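## Task

Remove the black key fob from the drawer of the small wooden box and set it directly on the table surface, not on top of anything. Then close the drawer. The box must stay roughly in its current spot and orientation, and the other item must remain inside the drawer.

## Robot and tools

ROBOT. Two arms, left_arm and right_arm, each with a two-finger gripper. Each base sits on a tilted plate, and both plates hang from a shared metal frame behind the arms. A plate and its half of the frame count as part of that arm for the controller's too-close check. Calibrated bases in scene 1: left_arm (+0.048, +0.320, +0.317) m, quat_wxyz (+0.957, -0.123, +0.264, +0.004); right_arm (+0.034, -0.209, +0.317) m, quat_wxyz (+0.957, +0.118, +0.266, +0.011).

FRAME. All poses use one scene frame. The origin is at table-top height, halfway between the nominal bases. +x points out over the table, +z up, and left_arm is on the +y side. Arm names do not match image left and right. Reported hand positions and orientations can be wrong by a few centimetres, more when the arm reaches far. For each gripper, the fingers point along its own +z and close along its own y. end_effector_position is the point between the pads, just under 1 cm behind the tips.

ROW FORMAT. Every command row holds 16 numbers, even if only one arm moves. The first 8 are left_arm: x, y, z in metres, then qw, qx, qy, qz (w first), then opening. The next 8 are the same for right_arm. Positions and quaternions are absolute targets in the scene frame, not offsets. Opening runs from -1 (closed) to +1 (fully open). The pad gap is roughly 87 mm at +1, 69 at +0.5, 43 at 0, 18 at -0.5 and 0 at -1. For an arm that should stay put, resend the exact pose from the last result before it was meant to hold still, with its intended opening. To keep an orientation, repeat the same target quaternion rather than copying the drifting reported one.

TOOLS.
- execute_actions {actions, cameras}. An empty list is a LOOK and returns the state with pictures. An ACT is one item {rows: up to 15 rows, steps: up to 15}. Each control step lasts 1/30 s, and the last row repeats if steps outnumber rows. Each target must lie within 0.6 m of that arm's last reported position along each of the gripper's axes, or the call is refused. An ACT needs at least 5 steps, and its result is read 5 steps before it ends. A WAIT is {steps: up to 300}, counted from the last result, with your reply time included. Pictures come only with an empty list or when cameras names them.
- move {target, speed, blend, blocking, cameras}. target is one 16-number row or a list of up to 15 rows. Each gripper follows a straight line toward them, with no distance limit and no obstacle avoidance. speed is in m/s, from 0.002 to 2.9, default 0.25, and turns are capped at twice that in rad/s. Give one value overall or one per target. blend is a corner-rounding radius in metres for lists (default 0). The whole move is limited to 10 s. blocking=false returns after about 0.5 s while the motion keeps running. A new opening on the first target is applied at the start. On later targets it is applied on arrival, after everything has come to rest. The result adds a move: line. done means within 10 mm and 2 degrees. off_target, moving, held and fault name arms that did not finish. limits=paced means the pose was clipped, and limits=held means steps were withheld. done does not show whether anything is being touched.
- wait {seconds 0 to 10}: lets time pass with no new command, and ends early if a move finishes.
- stop: brakes the current move. Braking needs some distance, and the fingers keep moving.
- zoom_image {camera, region [x0,y0,x1,y1] pixels, at most 504x504}: gives a closer look at the newest image from cam_high, cam_low, cam_left_wrist or cam_right_wrist (each 672x504).
- finished_scene {scene: current scene number}: ends and grades the scene. It is final.

RESULTS. Per arm you get end_effector_position, end_effector_quat_wxyz and grip_measured (same scale as opening). Joint positions end with the gripper on a 0 to 1 scale. Joint velocities read within noise when the arm is still. Joint torques are in the same order, positive toward larger joint values; joints 1 to 3 wrap at ±28 N m. Hand target is where the controller is driving now. Camera calibration (K, distortion, T_world_to_cam) is provided. Fixed cameras may have shifted by up to about 2.3 degrees and 9 mm, and wrist-camera pictures can lag while moving.

CONTROL BEHAVIOUR. Each step, the commanded orientation is clipped to within 40 degrees of the measured one, and damped IK puts position first. Friction and gravity can leave the gripper low, short or tilted, and small moves may not happen at all or may go sideways. Check the result after every move and correct any tilt. Faster moves overshoot more and hit harder. Keep paths away from an arm's own base and its first joint axis, since passing close can flip the shoulder posture. The simulation runs on while you think.

GRIPPING. Read grip_measured at first contact and command about 0.04 below it for a firm hold, or less for a lighter one. Readings may be off by about 1 mm. Each pad pushes up to about 20 N, and a fast close can squeeze harder.

AVOID. Do not drop objects, release them while they are moving, slam them or shove hard. Nothing may fall off the table or be left off it. Keep the arms from pressing or hitting each other, and never close one gripper on the other's fingers. Avoid arm stops and faults. Motors heat up when holding loads, staying stretched out or pushing against something. At 75 °C a MOTOR HOT line appears. At 90 °C the arm folds and goes idle, and at 100 °C it drops. Loose objects may occasionally get nudged by outside pushes.

Each tool is called as name([rows], argument=value, ...), one row to a line, values as JSON.

## Session

execute_actions(actions=[], cameras=["all"])

Scene clock: 0.00 s of 6000.00 s.
left_arm: end_effector_position=(+0.0997, +0.1270, +0.2928) grip_measured=+1.000 end_effector_quat_wxyz=(-0.035, +0.687, +0.534, -0.491) | right_arm: end_effector_position=(+0.4544, -0.2631, +0.1802) grip_measured=+1.000 end_effector_quat_wxyz=(+0.210, +0.029, +0.971, -0.113)
Joint positions: left_arm=[-0.98 1.553 0.577 -0.527 0.448 0.878 1] | right_arm=[0.037 1.58 0.906 0.109 0.457 -0.116 1]
Joint velocities: within noise
Joint torques (N m): no reading
Motor temperatures (°C): left_arm=[26 35 37 31 25 28 24] | right_arm=[25 31 31 31 29 29 29]
Heat: left arm: 37 °C; right arm: 31 °C.
Hand target: left_arm +0.1017, +0.1257, +0.2933; -0.031, +0.687, +0.534, -0.491 | right_arm +0.4616, -0.2645, +0.1866; +0.222, +0.034, +0.968, -0.113

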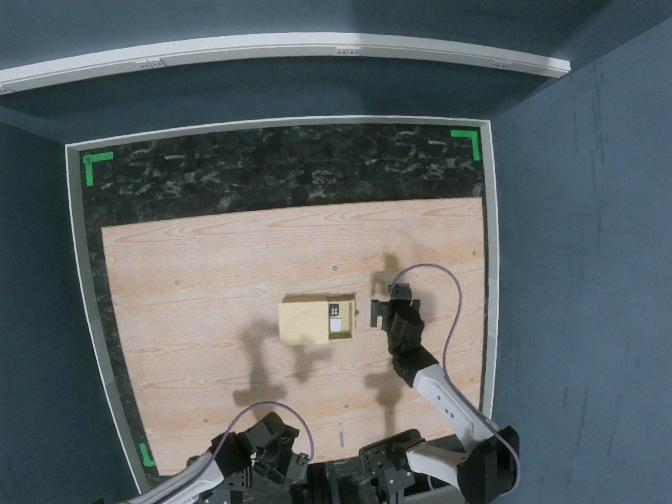

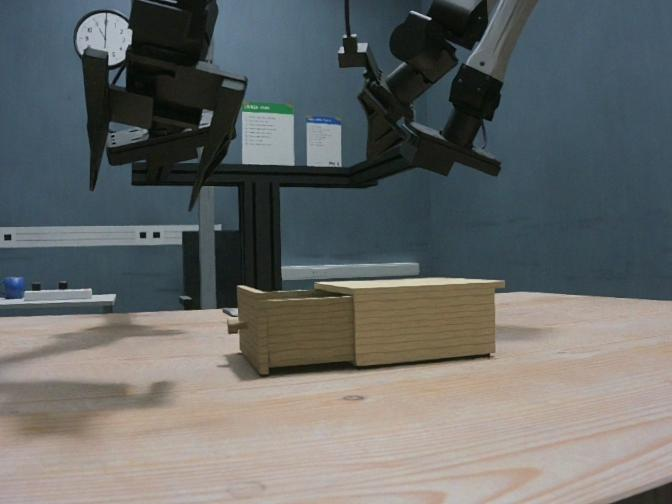

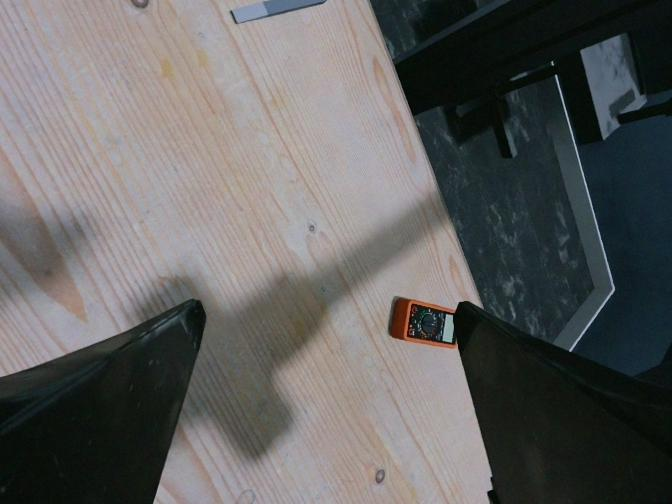

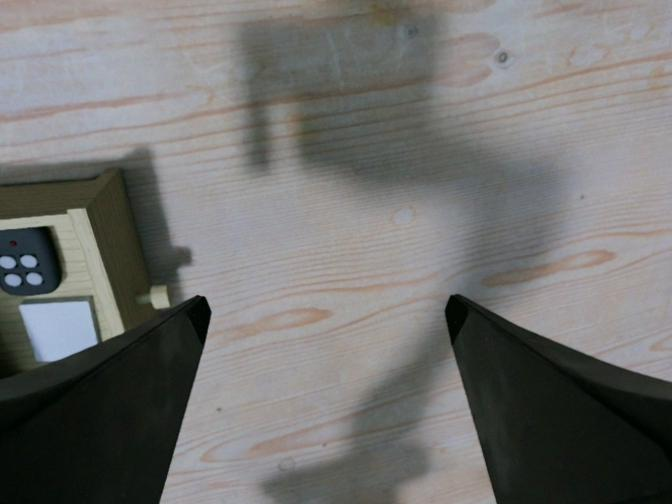

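zoom_image(camera="cam_high", region=[250, 260, 430, 380])

zoom_image(camera="cam_right_wrist", region=[0, 140, 240, 400])

zoom_image(camera="cam_low", region=[200, 250, 520, 400])

Scaled by 2.800 from the camera's 672x504 image, which has a finer 960x720 frame.

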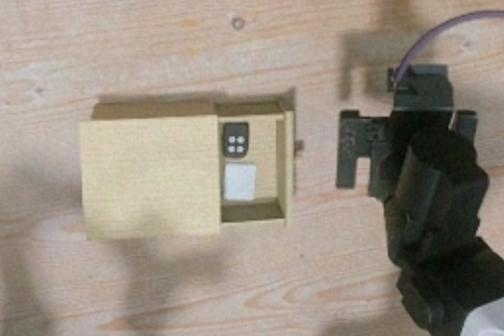

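Scaled by 1.938 from the camera's 672x504 image, which has a finer 960x720 frame.

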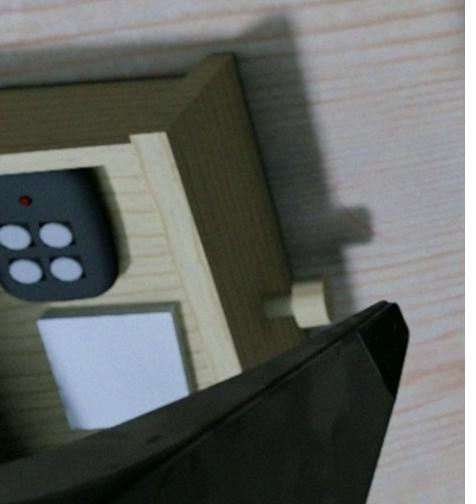

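Scaled by 1.575 from the camera's 672x504 image, which has a finer 960x720 frame.

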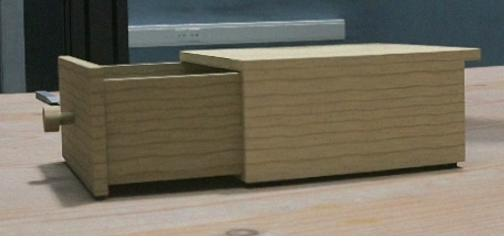

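zoom_image(camera="cam_low", region=[60, 20, 260, 220])

zoom_image(camera="cam_high", region=[310, 285, 370, 350])

zoom_image(camera="cam_high", region=[270, 280, 370, 355])

Scaled by 2.520 from the camera's 672x504 image, which has a finer 960x720 frame.

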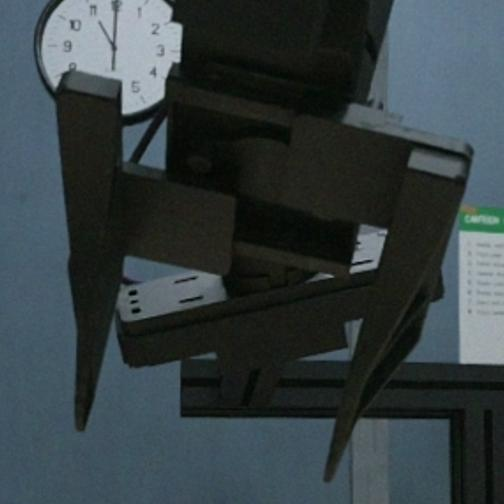

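Scaled by 7.754 from the camera's 672x504 image, which has a finer 960x720 frame.

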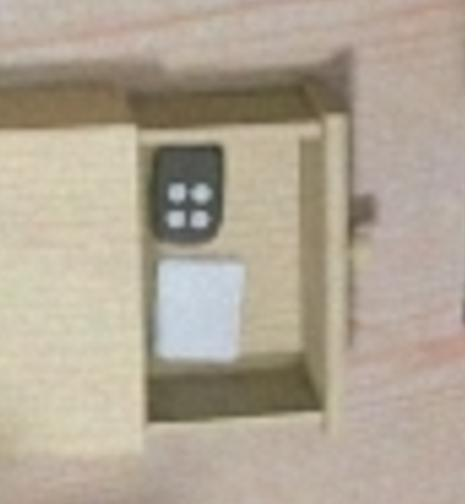

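Scaled by 5.040 from the camera's 672x504 image, which has a finer 960x720 frame.

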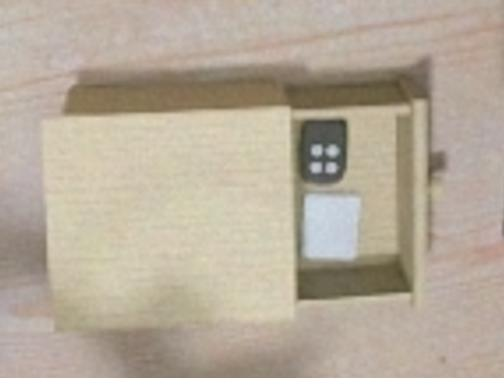

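move(target=[0.0997, 0.1270, 0.2928, -0.035, 0.687, 0.534, -0.491, 1, 0.40, -0.13, 0.20, 0, 0, 1, 0, 1], speed=0.25)

Scene clock: 5.57 s of 6000.00 s.
left_arm: end_effector_position=(+0.0997, +0.1270, +0.2928) grip_measured=+1.000 end_effector_quat_wxyz=(-0.035, +0.687, +0.534, -0.491) | right_arm: end_effector_position=(+0.3971, -0.1368, +0.2007) grip_measured=+1.000 end_effector_quat_wxyz=(+0.002, -0.001, +1.000, -0.006)
Joint positions: left_arm=[-0.98 1.553 0.577 -0.527 0.448 0.878 1] | right_arm=[0.31 1.736 1.223 -0.598 0.398 0.239 1]
Joint velocities: within noise
Joint torques (N m): left_arm=[-3.19 -4.1 3.77 0.42 0.53 0.18] | right_arm=[4.72 -6.61 7.43 0.11 -0.03 -0.02]
Motor temperatures (°C): left_arm=[26 36 38 31 25 28 24] | right_arm=[25 32 32 31 29 29 29]
Heat: left arm: 38 °C; right arm: 32 °C.
Hand target: left_arm +0.0997, +0.1270, +0.2927; -0.035, +0.687, +0.534, -0.491 | right_arm +0.3998, -0.1301, +0.2000; +0.000, +0.000, +1.000, +0.000
Off the commanded pose: left_arm 0.000 m, 0 deg | right_arm 0.007 m, 1 deg.
Kept back: nothing.
move: done
camera_calibration:
cam_right_wrist: T_world_to_cam=[[0.0234599, -0.999673, 0.010213, -0.149876], [-0.641162, -0.00720675, 0.767371, 0.119269], [-0.767047, -0.0245506, -0.641122, 0.566301], [0, 0, 0, 1]] pos_world=[0.514366, -0.135064, 0.273075]

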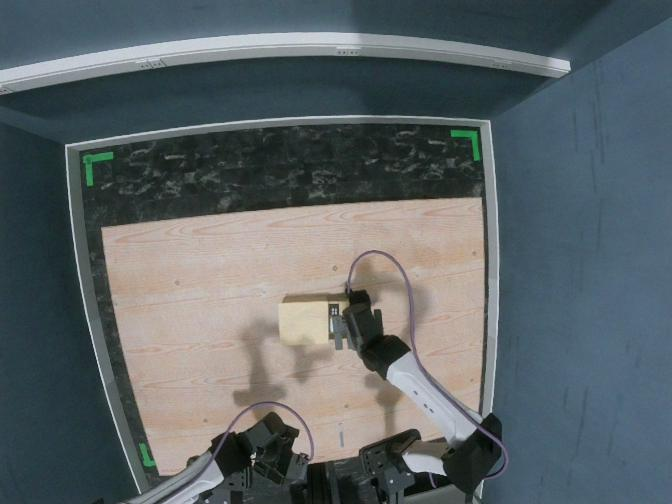

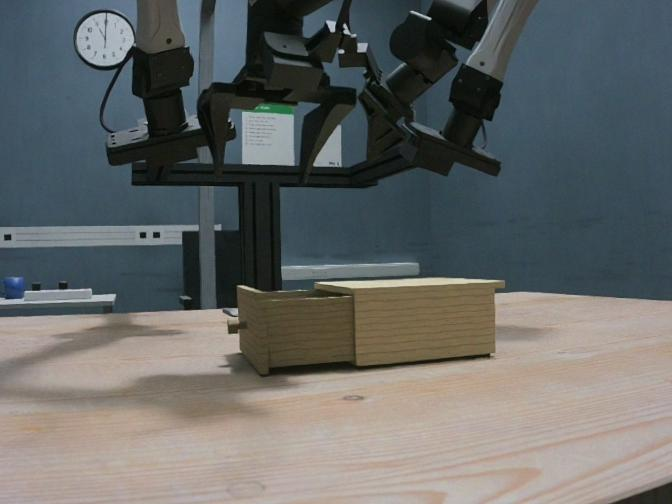

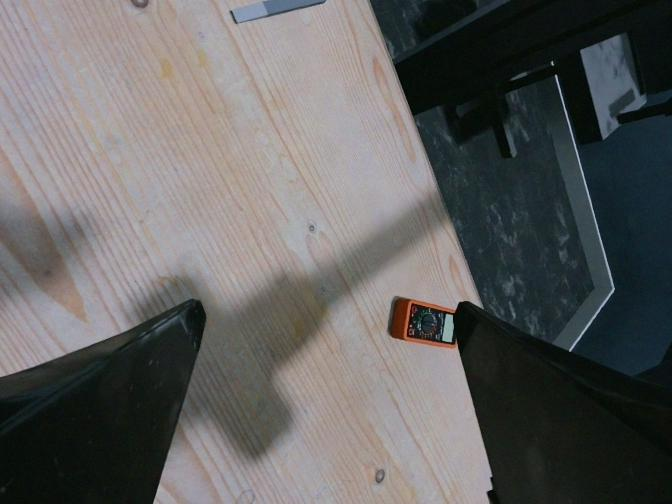

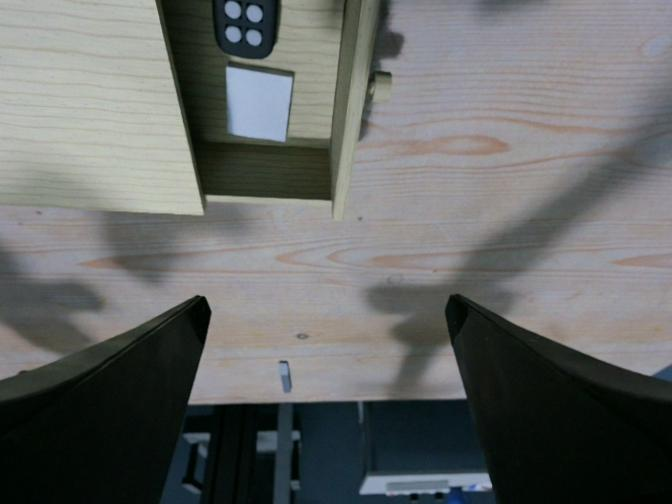

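zoom_image(camera="cam_right_wrist", region=[140, 0, 420, 220])

Scaled by 1.800 from the camera's 672x504 image, which has a finer 960x720 frame.

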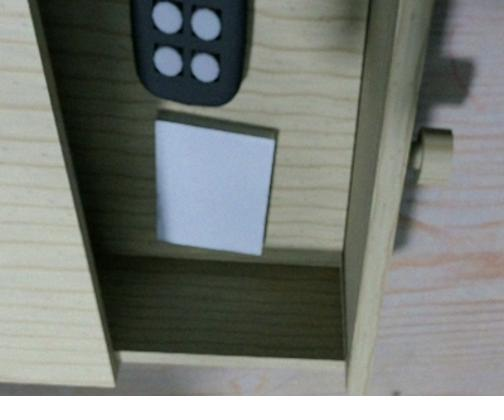

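zoom_image(camera="cam_low", region=[180, 20, 370, 200])

Scaled by 2.653 from the camera's 672x504 image, which has a finer 960x720 frame.

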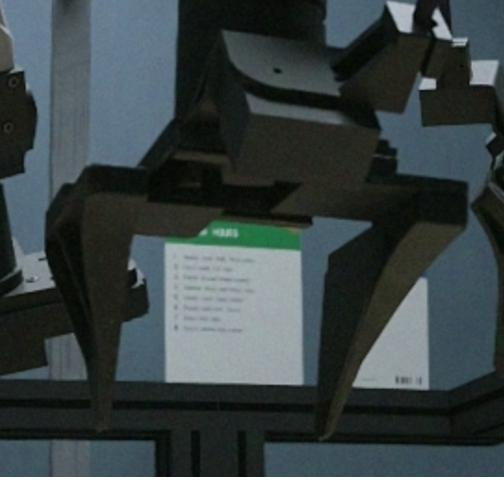

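zoom_image(camera="cam_high", region=[310, 270, 410, 370])

zoom_image(camera="cam_right_wrist", region=[0, 250, 340, 504])

zoom_image(camera="cam_low", region=[190, 70, 290, 190])

zoom_image(camera="cam_low", region=[280, 70, 380, 190])

Scaled by 5.040 from the camera's 672x504 image, which has a finer 960x720 frame.

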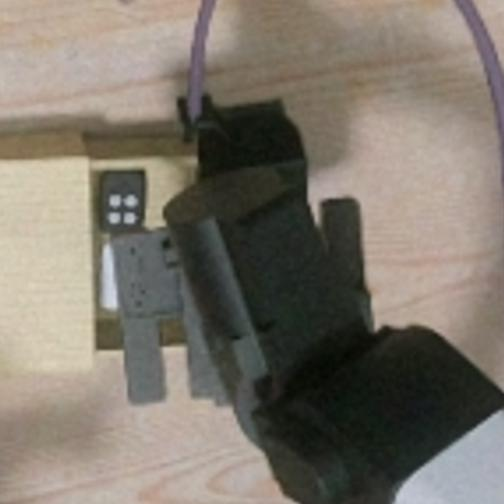

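Scaled by 1.482 from the camera's 672x504 image, which has a finer 960x720 frame.

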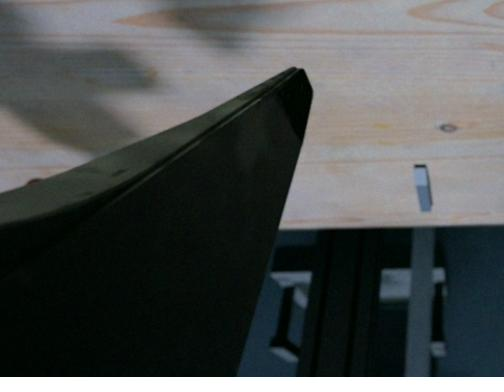

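Scaled by 4.200 from the camera's 672x504 image, which has a finer 960x720 frame.

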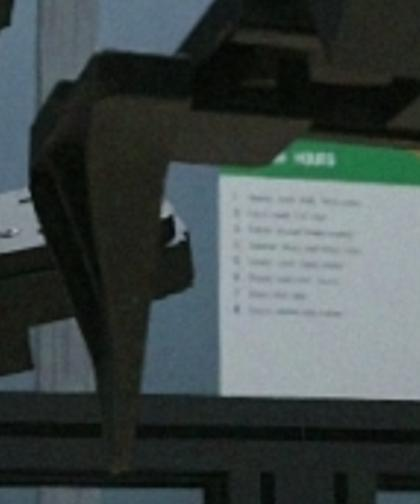

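Scaled by 4.200 from the camera's 672x504 image, which has a finer 960x720 frame.

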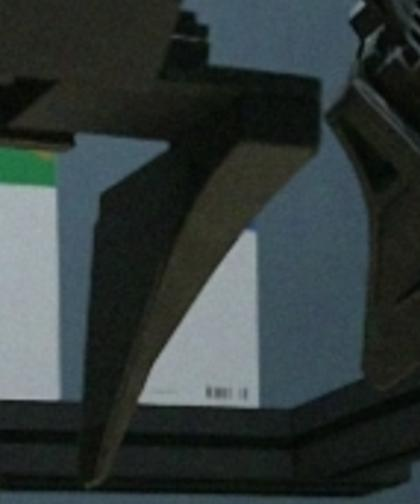

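move(target=[0.0997, 0.1270, 0.2928, -0.035, 0.687, 0.534, -0.491, 1, 0.405, -0.112, 0.14, 0.1908, 0, 0.9816, 0, 1], speed=0.25)

zoom_image(camera="cam_right_wrist", region=[100, 0, 600, 504])

Scene clock: 15.83 s of 6000.00 s.
left_arm: end_effector_position=(+0.0997, +0.1270, +0.2928) grip_measured=+1.000 end_effector_quat_wxyz=(-0.035, +0.687, +0.534, -0.491) | right_arm: end_effector_position=(+0.4073, -0.1158, +0.1434) grip_measured=+1.000 end_effector_quat_wxyz=(+0.188, +0.007, +0.982, +0.003)
Joint positions: left_arm=[-0.98 1.553 0.577 -0.527 0.448 0.878 1] | right_arm=[0.336 1.769 0.829 0.23 0.462 0.107 1]
Joint velocities: within noise
Joint torques (N m): left_arm=[-3.25 -4.05 3.74 0.42 0.53 0.18] | right_arm=[4.92 -5.79 3.12 1.02 0.14 -0.23]
Motor temperatures (°C): left_arm=[26 36 38 31 25 28 24] | right_arm=[26 33 32 31 28 29 29]
Heat: left arm: 38 °C; right arm: 33 °C.
Hand target: left_arm +0.0997, +0.1270, +0.2927; -0.035, +0.687, +0.534, -0.491 | right_arm +0.4050, -0.1121, +0.1402; +0.191, +0.000, +0.982, +0.000
Off the commanded pose: left_arm 0.000 m, 0 deg | right_arm 0.006 m, 1 deg.
Kept back: nothing.
move: done
camera_calibration:
cam_right_wrist: T_world_to_cam=[[0.00800587, -0.999966, -0.00180441, -0.120533], [-0.877586, -0.00789106, 0.479354, 0.307481], [-0.479352, -0.00225412, -0.87762, 0.457338], [0, 0, 0, 1]] pos_world=[0.490032, -0.117072, 0.253759]

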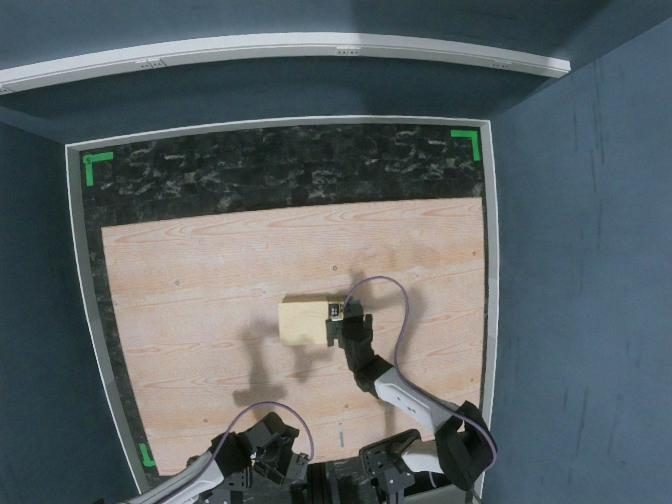

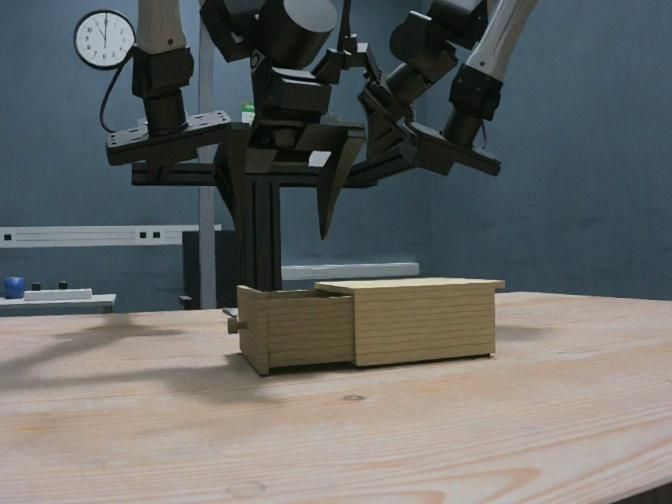

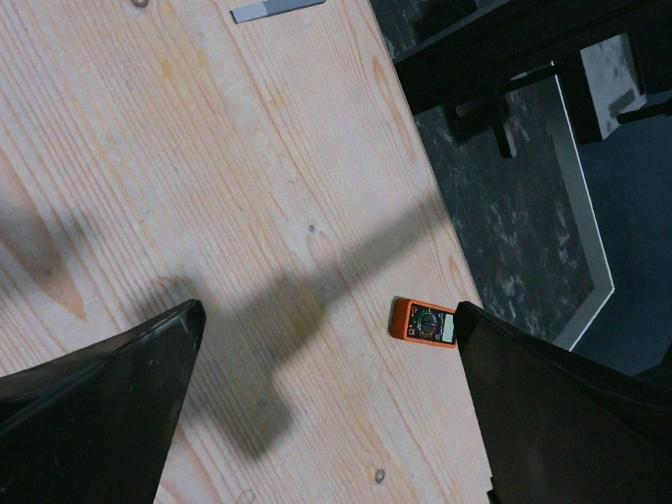

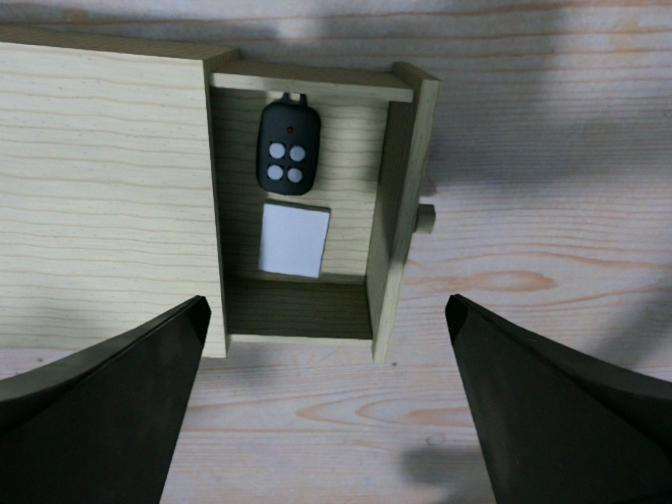

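Scaled by 1.000.

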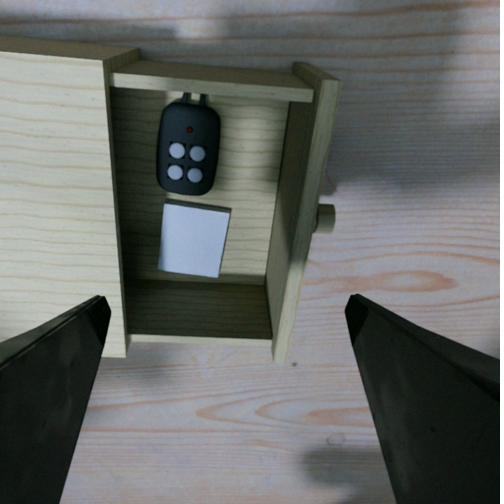

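move([
  [0.0997, 0.1270, 0.2928, -0.035, 0.687, 0.534, -0.491, 1, 0.396, -0.129, 0.115, 0.1908, 0, 0.9816, 0, -1],
  [0.0997, 0.1270, 0.2928, -0.035, 0.687, 0.534, -0.491, 1, 0.396, -0.129, 0.032, 0.1908, 0, 0.9816, 0, -1],
], speed=[0.2, 0.12])

zoom_image(camera="cam_low", region=[180, 150, 420, 390])

Scene clock: 19.07 s of 6000.00 s.
left_arm: end_effector_position=(+0.0997, +0.1270, +0.2928) grip_measured=+1.000 end_effector_quat_wxyz=(-0.035, +0.687, +0.534, -0.491) | right_arm: end_effector_position=(+0.3917, -0.1248, +0.0369) grip_measured=-0.973 end_effector_quat_wxyz=(+0.184, -0.003, +0.983, +0.003)
Joint positions: left_arm=[-0.98 1.553 0.577 -0.527 0.448 0.878 1] | right_arm=[0.205 2.162 0.878 0.601 0.356 0 0.013]
Joint velocities: within noise
Joint torques (N m): left_arm=[-3.22 -4.1 3.78 0.41 0.53 0.18] | right_arm=[2.73 -6.08 2.37 1.08 0 -0.2]
Motor temperatures (°C): left_arm=[26 37 38 31 25 28 24] | right_arm=[26 33 32 31 28 29 29]
Heat: left arm: 38 °C; right arm: 33 °C.
Hand target: left_arm +0.0997, +0.1270, +0.2927; -0.035, +0.687, +0.534, -0.491 | right_arm +0.3957, -0.1291, +0.0322; +0.190, +0.000, +0.982, +0.000
Off the commanded pose: left_arm 0.000 m, 0 deg | right_arm 0.008 m, 1 deg.
Kept back: nothing.
move: done
camera_calibration:
cam_right_wrist: T_world_to_cam=[[0.028, -0.999608, 0.000453278, -0.137575], [-0.873449, -0.0242456, 0.486311, 0.340924], [-0.486109, -0.0140126, -0.873786, 0.357428], [0, 0, 0, 1]] pos_world=[0.475381, -0.124247, 0.146582]

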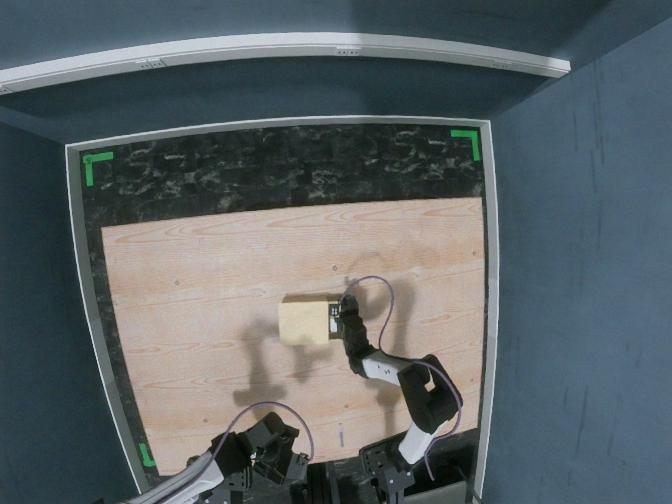

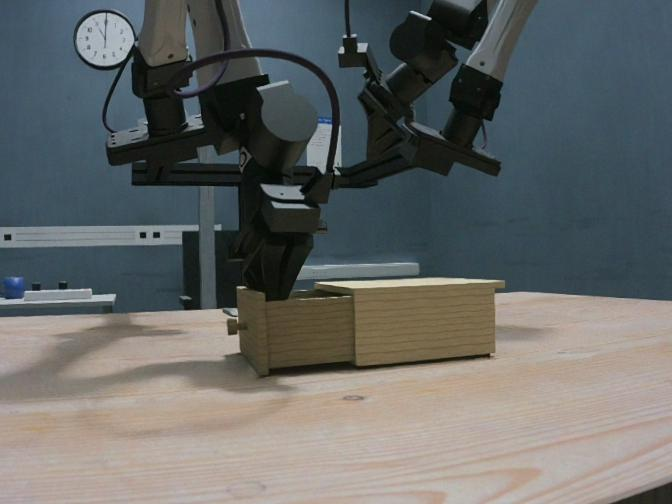

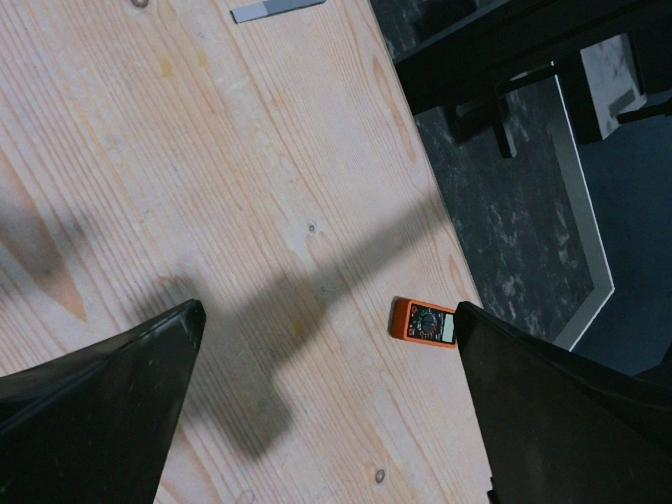

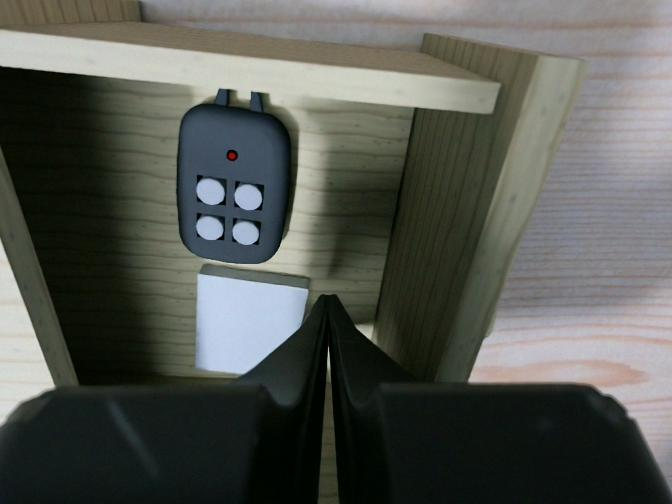

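Scaled by 2.100 from the camera's 672x504 image, which has a finer 960x720 frame.

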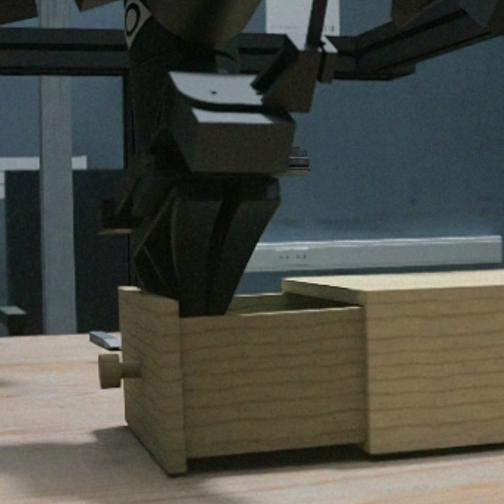

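move(target=[0.0997, 0.1270, 0.2928, -0.035, 0.687, 0.534, -0.491, 1, 0.396, -0.172, 0.032, 0.1908, 0, 0.9816, 0, -1], speed=0.06)

zoom_image(camera="cam_low", region=[180, 150, 520, 390])

Scene clock: 20.33 s of 6000.00 s.
left_arm: end_effector_position=(+0.0997, +0.1270, +0.2928) grip_measured=+1.000 end_effector_quat_wxyz=(-0.035, +0.687, +0.534, -0.491) | right_arm: end_effector_position=(+0.3872, -0.1535, +0.0258) grip_measured=-0.973 end_effector_quat_wxyz=(+0.179, -0.003, +0.984, +0.022)
Joint positions: left_arm=[-0.98 1.553 0.577 -0.527 0.448 0.878 1] | right_arm=[0.1 2.162 0.852 0.637 0.238 -0.058 0.013]
Joint velocities: within noise
Joint torques (N m): left_arm=[-3.22 -4.15 3.71 0.42 0.55 0.18] | right_arm=[1.16 -9.76 0.25 0.9 0.2 -0.35]
Motor temperatures (°C): left_arm=[26 37 38 31 25 28 24] | right_arm=[26 33 32 31 28 29 29]
Heat: left arm: 38 °C; right arm: 33 °C.
Hand target: left_arm +0.0997, +0.1270, +0.2927; -0.035, +0.687, +0.534, -0.491 | right_arm +0.3957, -0.1717, +0.0316; +0.190, +0.000, +0.982, +0.000
Off the commanded pose: left_arm 0.000 m, 0 deg | right_arm 0.021 m, 3 deg.
Kept back: nothing.
move: off_target (right_arm)
camera_calibration:
cam_right_wrist: T_world_to_cam=[[0.0340028, -0.998738, -0.0369662, -0.167233], [-0.868246, -0.0478379, 0.493823, 0.335742], [-0.494968, 0.0153044, -0.868777, 0.352851], [0, 0, 0, 1]] pos_world=[0.471843, -0.156361, 0.134569]

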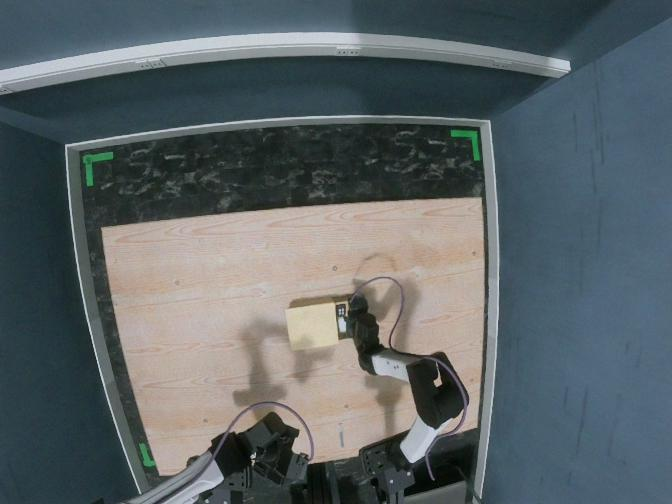

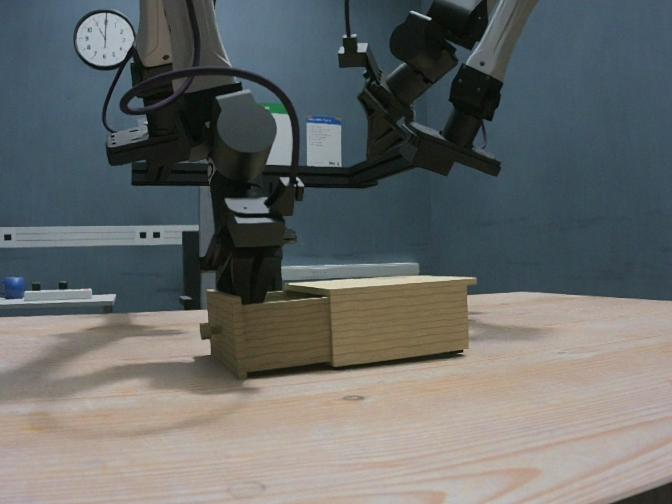

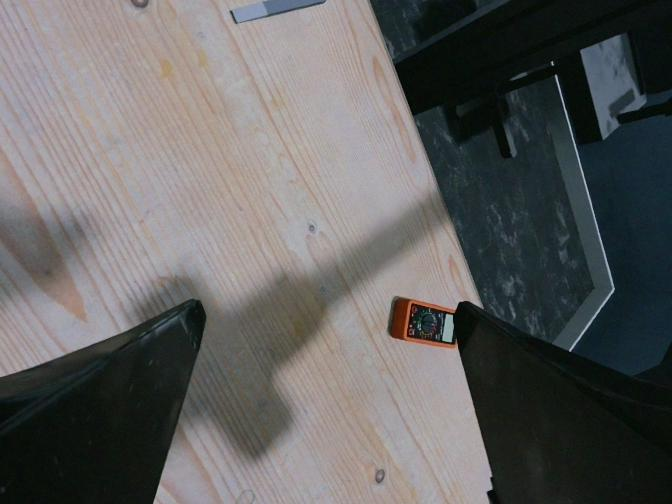

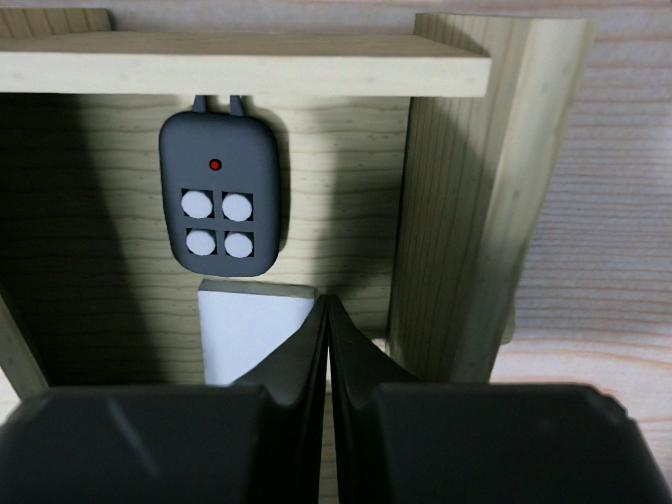

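Scaled by 1.482 from the camera's 672x504 image, which has a finer 960x720 frame.

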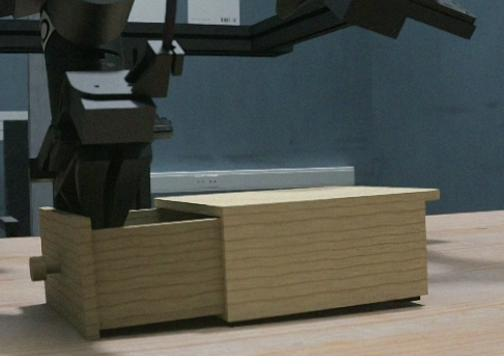

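zoom_image(camera="cam_high", region=[270, 280, 370, 355])

Scaled by 5.040 from the camera's 672x504 image, which has a finer 960x720 frame.

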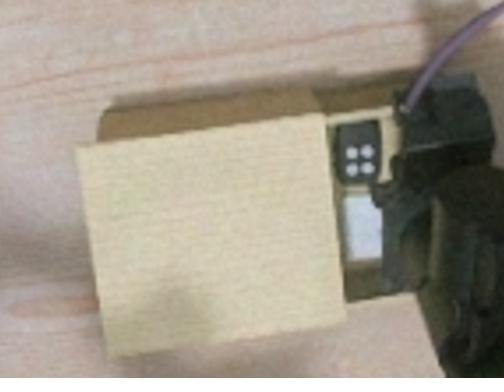

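move([
  [0.0997, 0.1270, 0.2928, -0.035, 0.687, 0.534, -0.491, 1, 0.393, -0.145, 0.040, 0.1908, 0, 0.9816, 0, -1],
  [0.0997, 0.1270, 0.2928, -0.035, 0.687, 0.534, -0.491, 1, 0.40, -0.140, 0.15, 0.1908, 0, 0.9816, 0, -1],
], speed=[0.08, 0.25])

Scene clock: 25.53 s of 6000.00 s.
left_arm: end_effector_position=(+0.0997, +0.1270, +0.2928) grip_measured=+1.000 end_effector_quat_wxyz=(-0.035, +0.687, +0.534, -0.491) | right_arm: end_effector_position=(+0.3932, -0.1407, +0.1418) grip_measured=-0.973 end_effector_quat_wxyz=(+0.179, -0.008, +0.984, +0.001)
Joint positions: left_arm=[-0.98 1.553 0.577 -0.527 0.448 0.878 1] | right_arm=[0.273 1.715 0.756 0.248 0.412 0.041 0.013]
Joint velocities: within noise
Joint torques (N m): left_arm=[-3.23 -4.07 3.77 0.43 0.53 0.17] | right_arm=[4.29 -8.61 3.88 0.78 0.14 -0.01]
Motor temperatures (°C): left_arm=[27 37 39 30 25 28 24] | right_arm=[26 34 32 31 28 29 29]
Heat: left arm: 39 °C; right arm: 34 °C.
Hand target: left_arm +0.0997, +0.1270, +0.2927; -0.035, +0.687, +0.534, -0.491 | right_arm +0.4000, -0.1400, +0.1498; +0.191, +0.000, +0.982, +0.000
Off the commanded pose: left_arm 0.000 m, 0 deg | right_arm 0.011 m, 2 deg.
Kept back: nothing.
move: off_target (right_arm)
camera_calibration:
cam_right_wrist: T_world_to_cam=[[0.0354469, -0.999344, 0.00743546, -0.157406], [-0.86813, -0.0271053, 0.495596, 0.287004], [-0.495069, -0.0240223, -0.868522, 0.450854], [0, 0, 0, 1]] pos_world=[0.477941, -0.138693, 0.250509]

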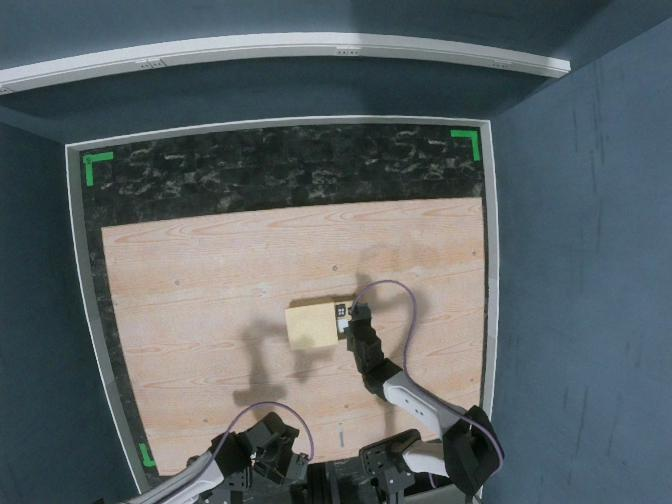

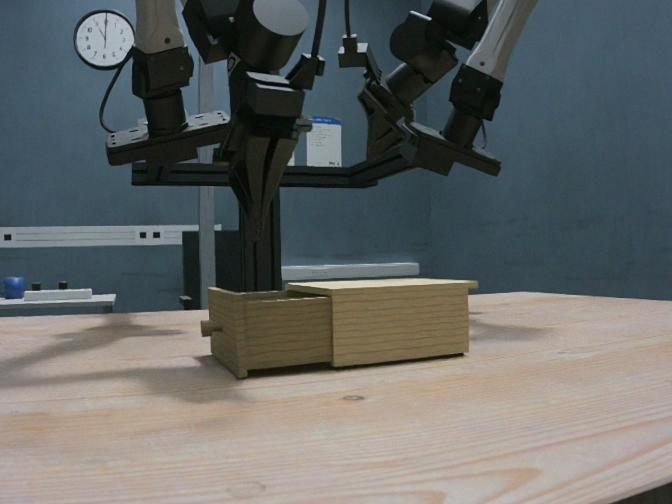

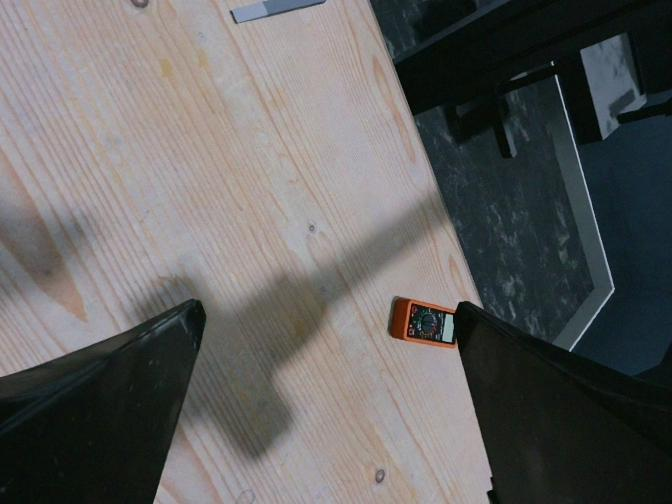

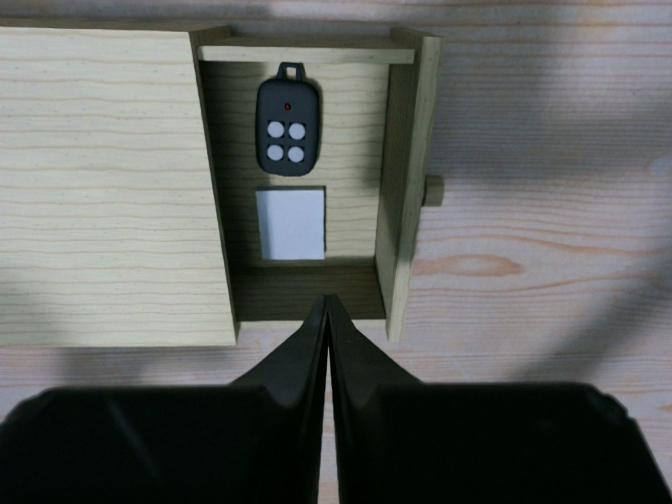

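move(target=[0.0997, 0.1270, 0.2928, -0.035, 0.687, 0.534, -0.491, 1, 0.401, -0.116, 0.094, 0.1866, 0.0397, 0.9601, 0.2041, -1], speed=0.2)

Scene clock: 29.20 s of 6000.00 s.
left_arm: end_effector_position=(+0.0997, +0.1270, +0.2928) grip_measured=+1.000 end_effector_quat_wxyz=(-0.035, +0.687, +0.534, -0.491) | right_arm: end_effector_position=(+0.3928, -0.1153, +0.0970) grip_measured=-0.973 end_effector_quat_wxyz=(+0.177, +0.033, +0.963, +0.201)
Joint positions: left_arm=[-0.98 1.553 0.577 -0.527 0.448 0.878 1] | right_arm=[0.073 1.895 0.756 0.472 -0.124 0.062 0.013]
Joint velocities: within noise
Joint torques (N m): left_arm=[-3.18 -4.1 3.73 0.42 0.55 0.17] | right_arm=[2.07 -5.81 3.93 1.05 -0.32 -0.09]
Motor temperatures (°C): left_arm=[27 37 39 30 25 28 24] | right_arm=[26 34 32 31 28 29 29]
Heat: left arm: 39 °C; right arm: 34 °C.
Hand target: left_arm +0.0997, +0.1270, +0.2927; -0.035, +0.687, +0.534, -0.491 | right_arm +0.4009, -0.1161, +0.0943; +0.187, +0.040, +0.960, +0.204
Off the commanded pose: left_arm 0.000 m, 0 deg | right_arm 0.009 m, 1 deg.
Kept back: nothing.
move: done
camera_calibration:
cam_right_wrist: T_world_to_cam=[[0.0272485, -0.919123, -0.393026, -0.0803414], [-0.868944, -0.216141, 0.445218, 0.292894], [-0.49416, 0.329386, -0.804556, 0.44653], [0, 0, 0, 1]] pos_world=[0.477355, -0.157618, 0.19728]

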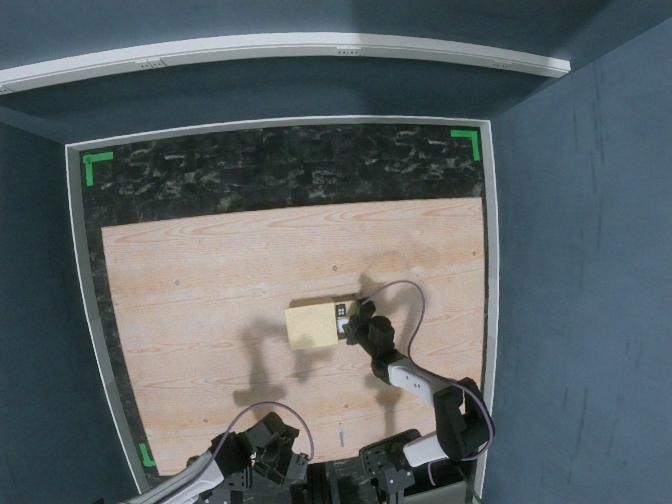

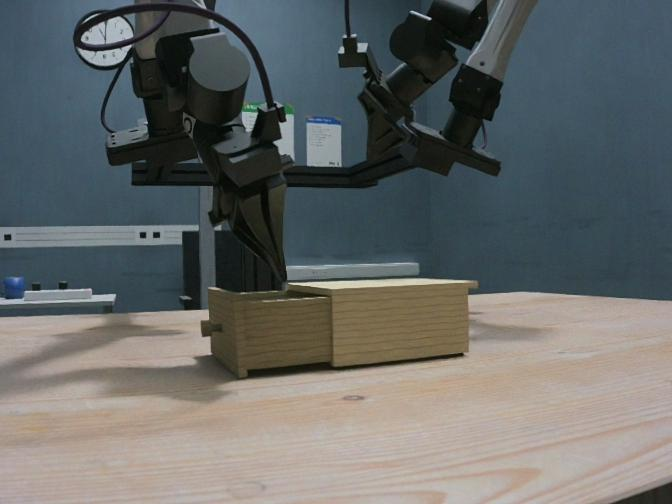

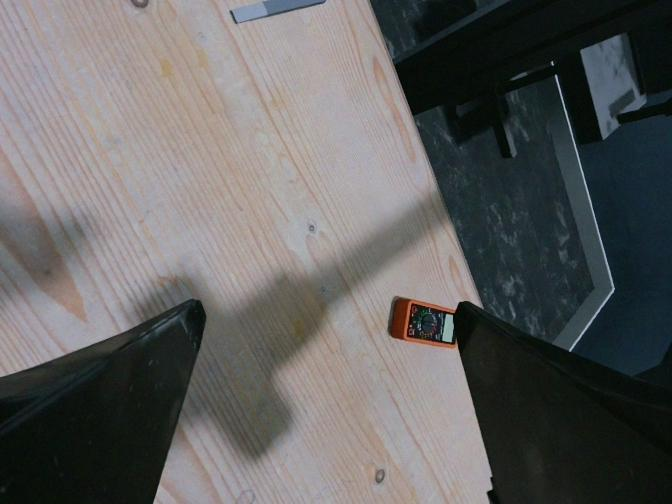

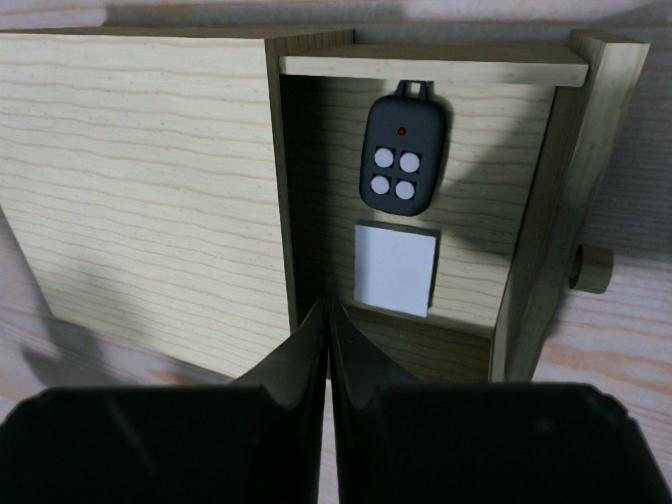

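zoom_image(camera="cam_right_wrist", region=[220, 20, 480, 340])

Scaled by 1.575 from the camera's 672x504 image, which has a finer 960x720 frame.

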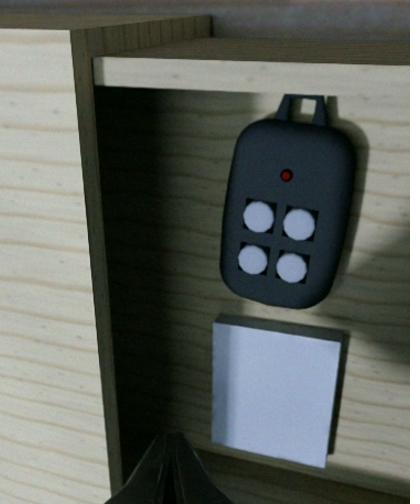

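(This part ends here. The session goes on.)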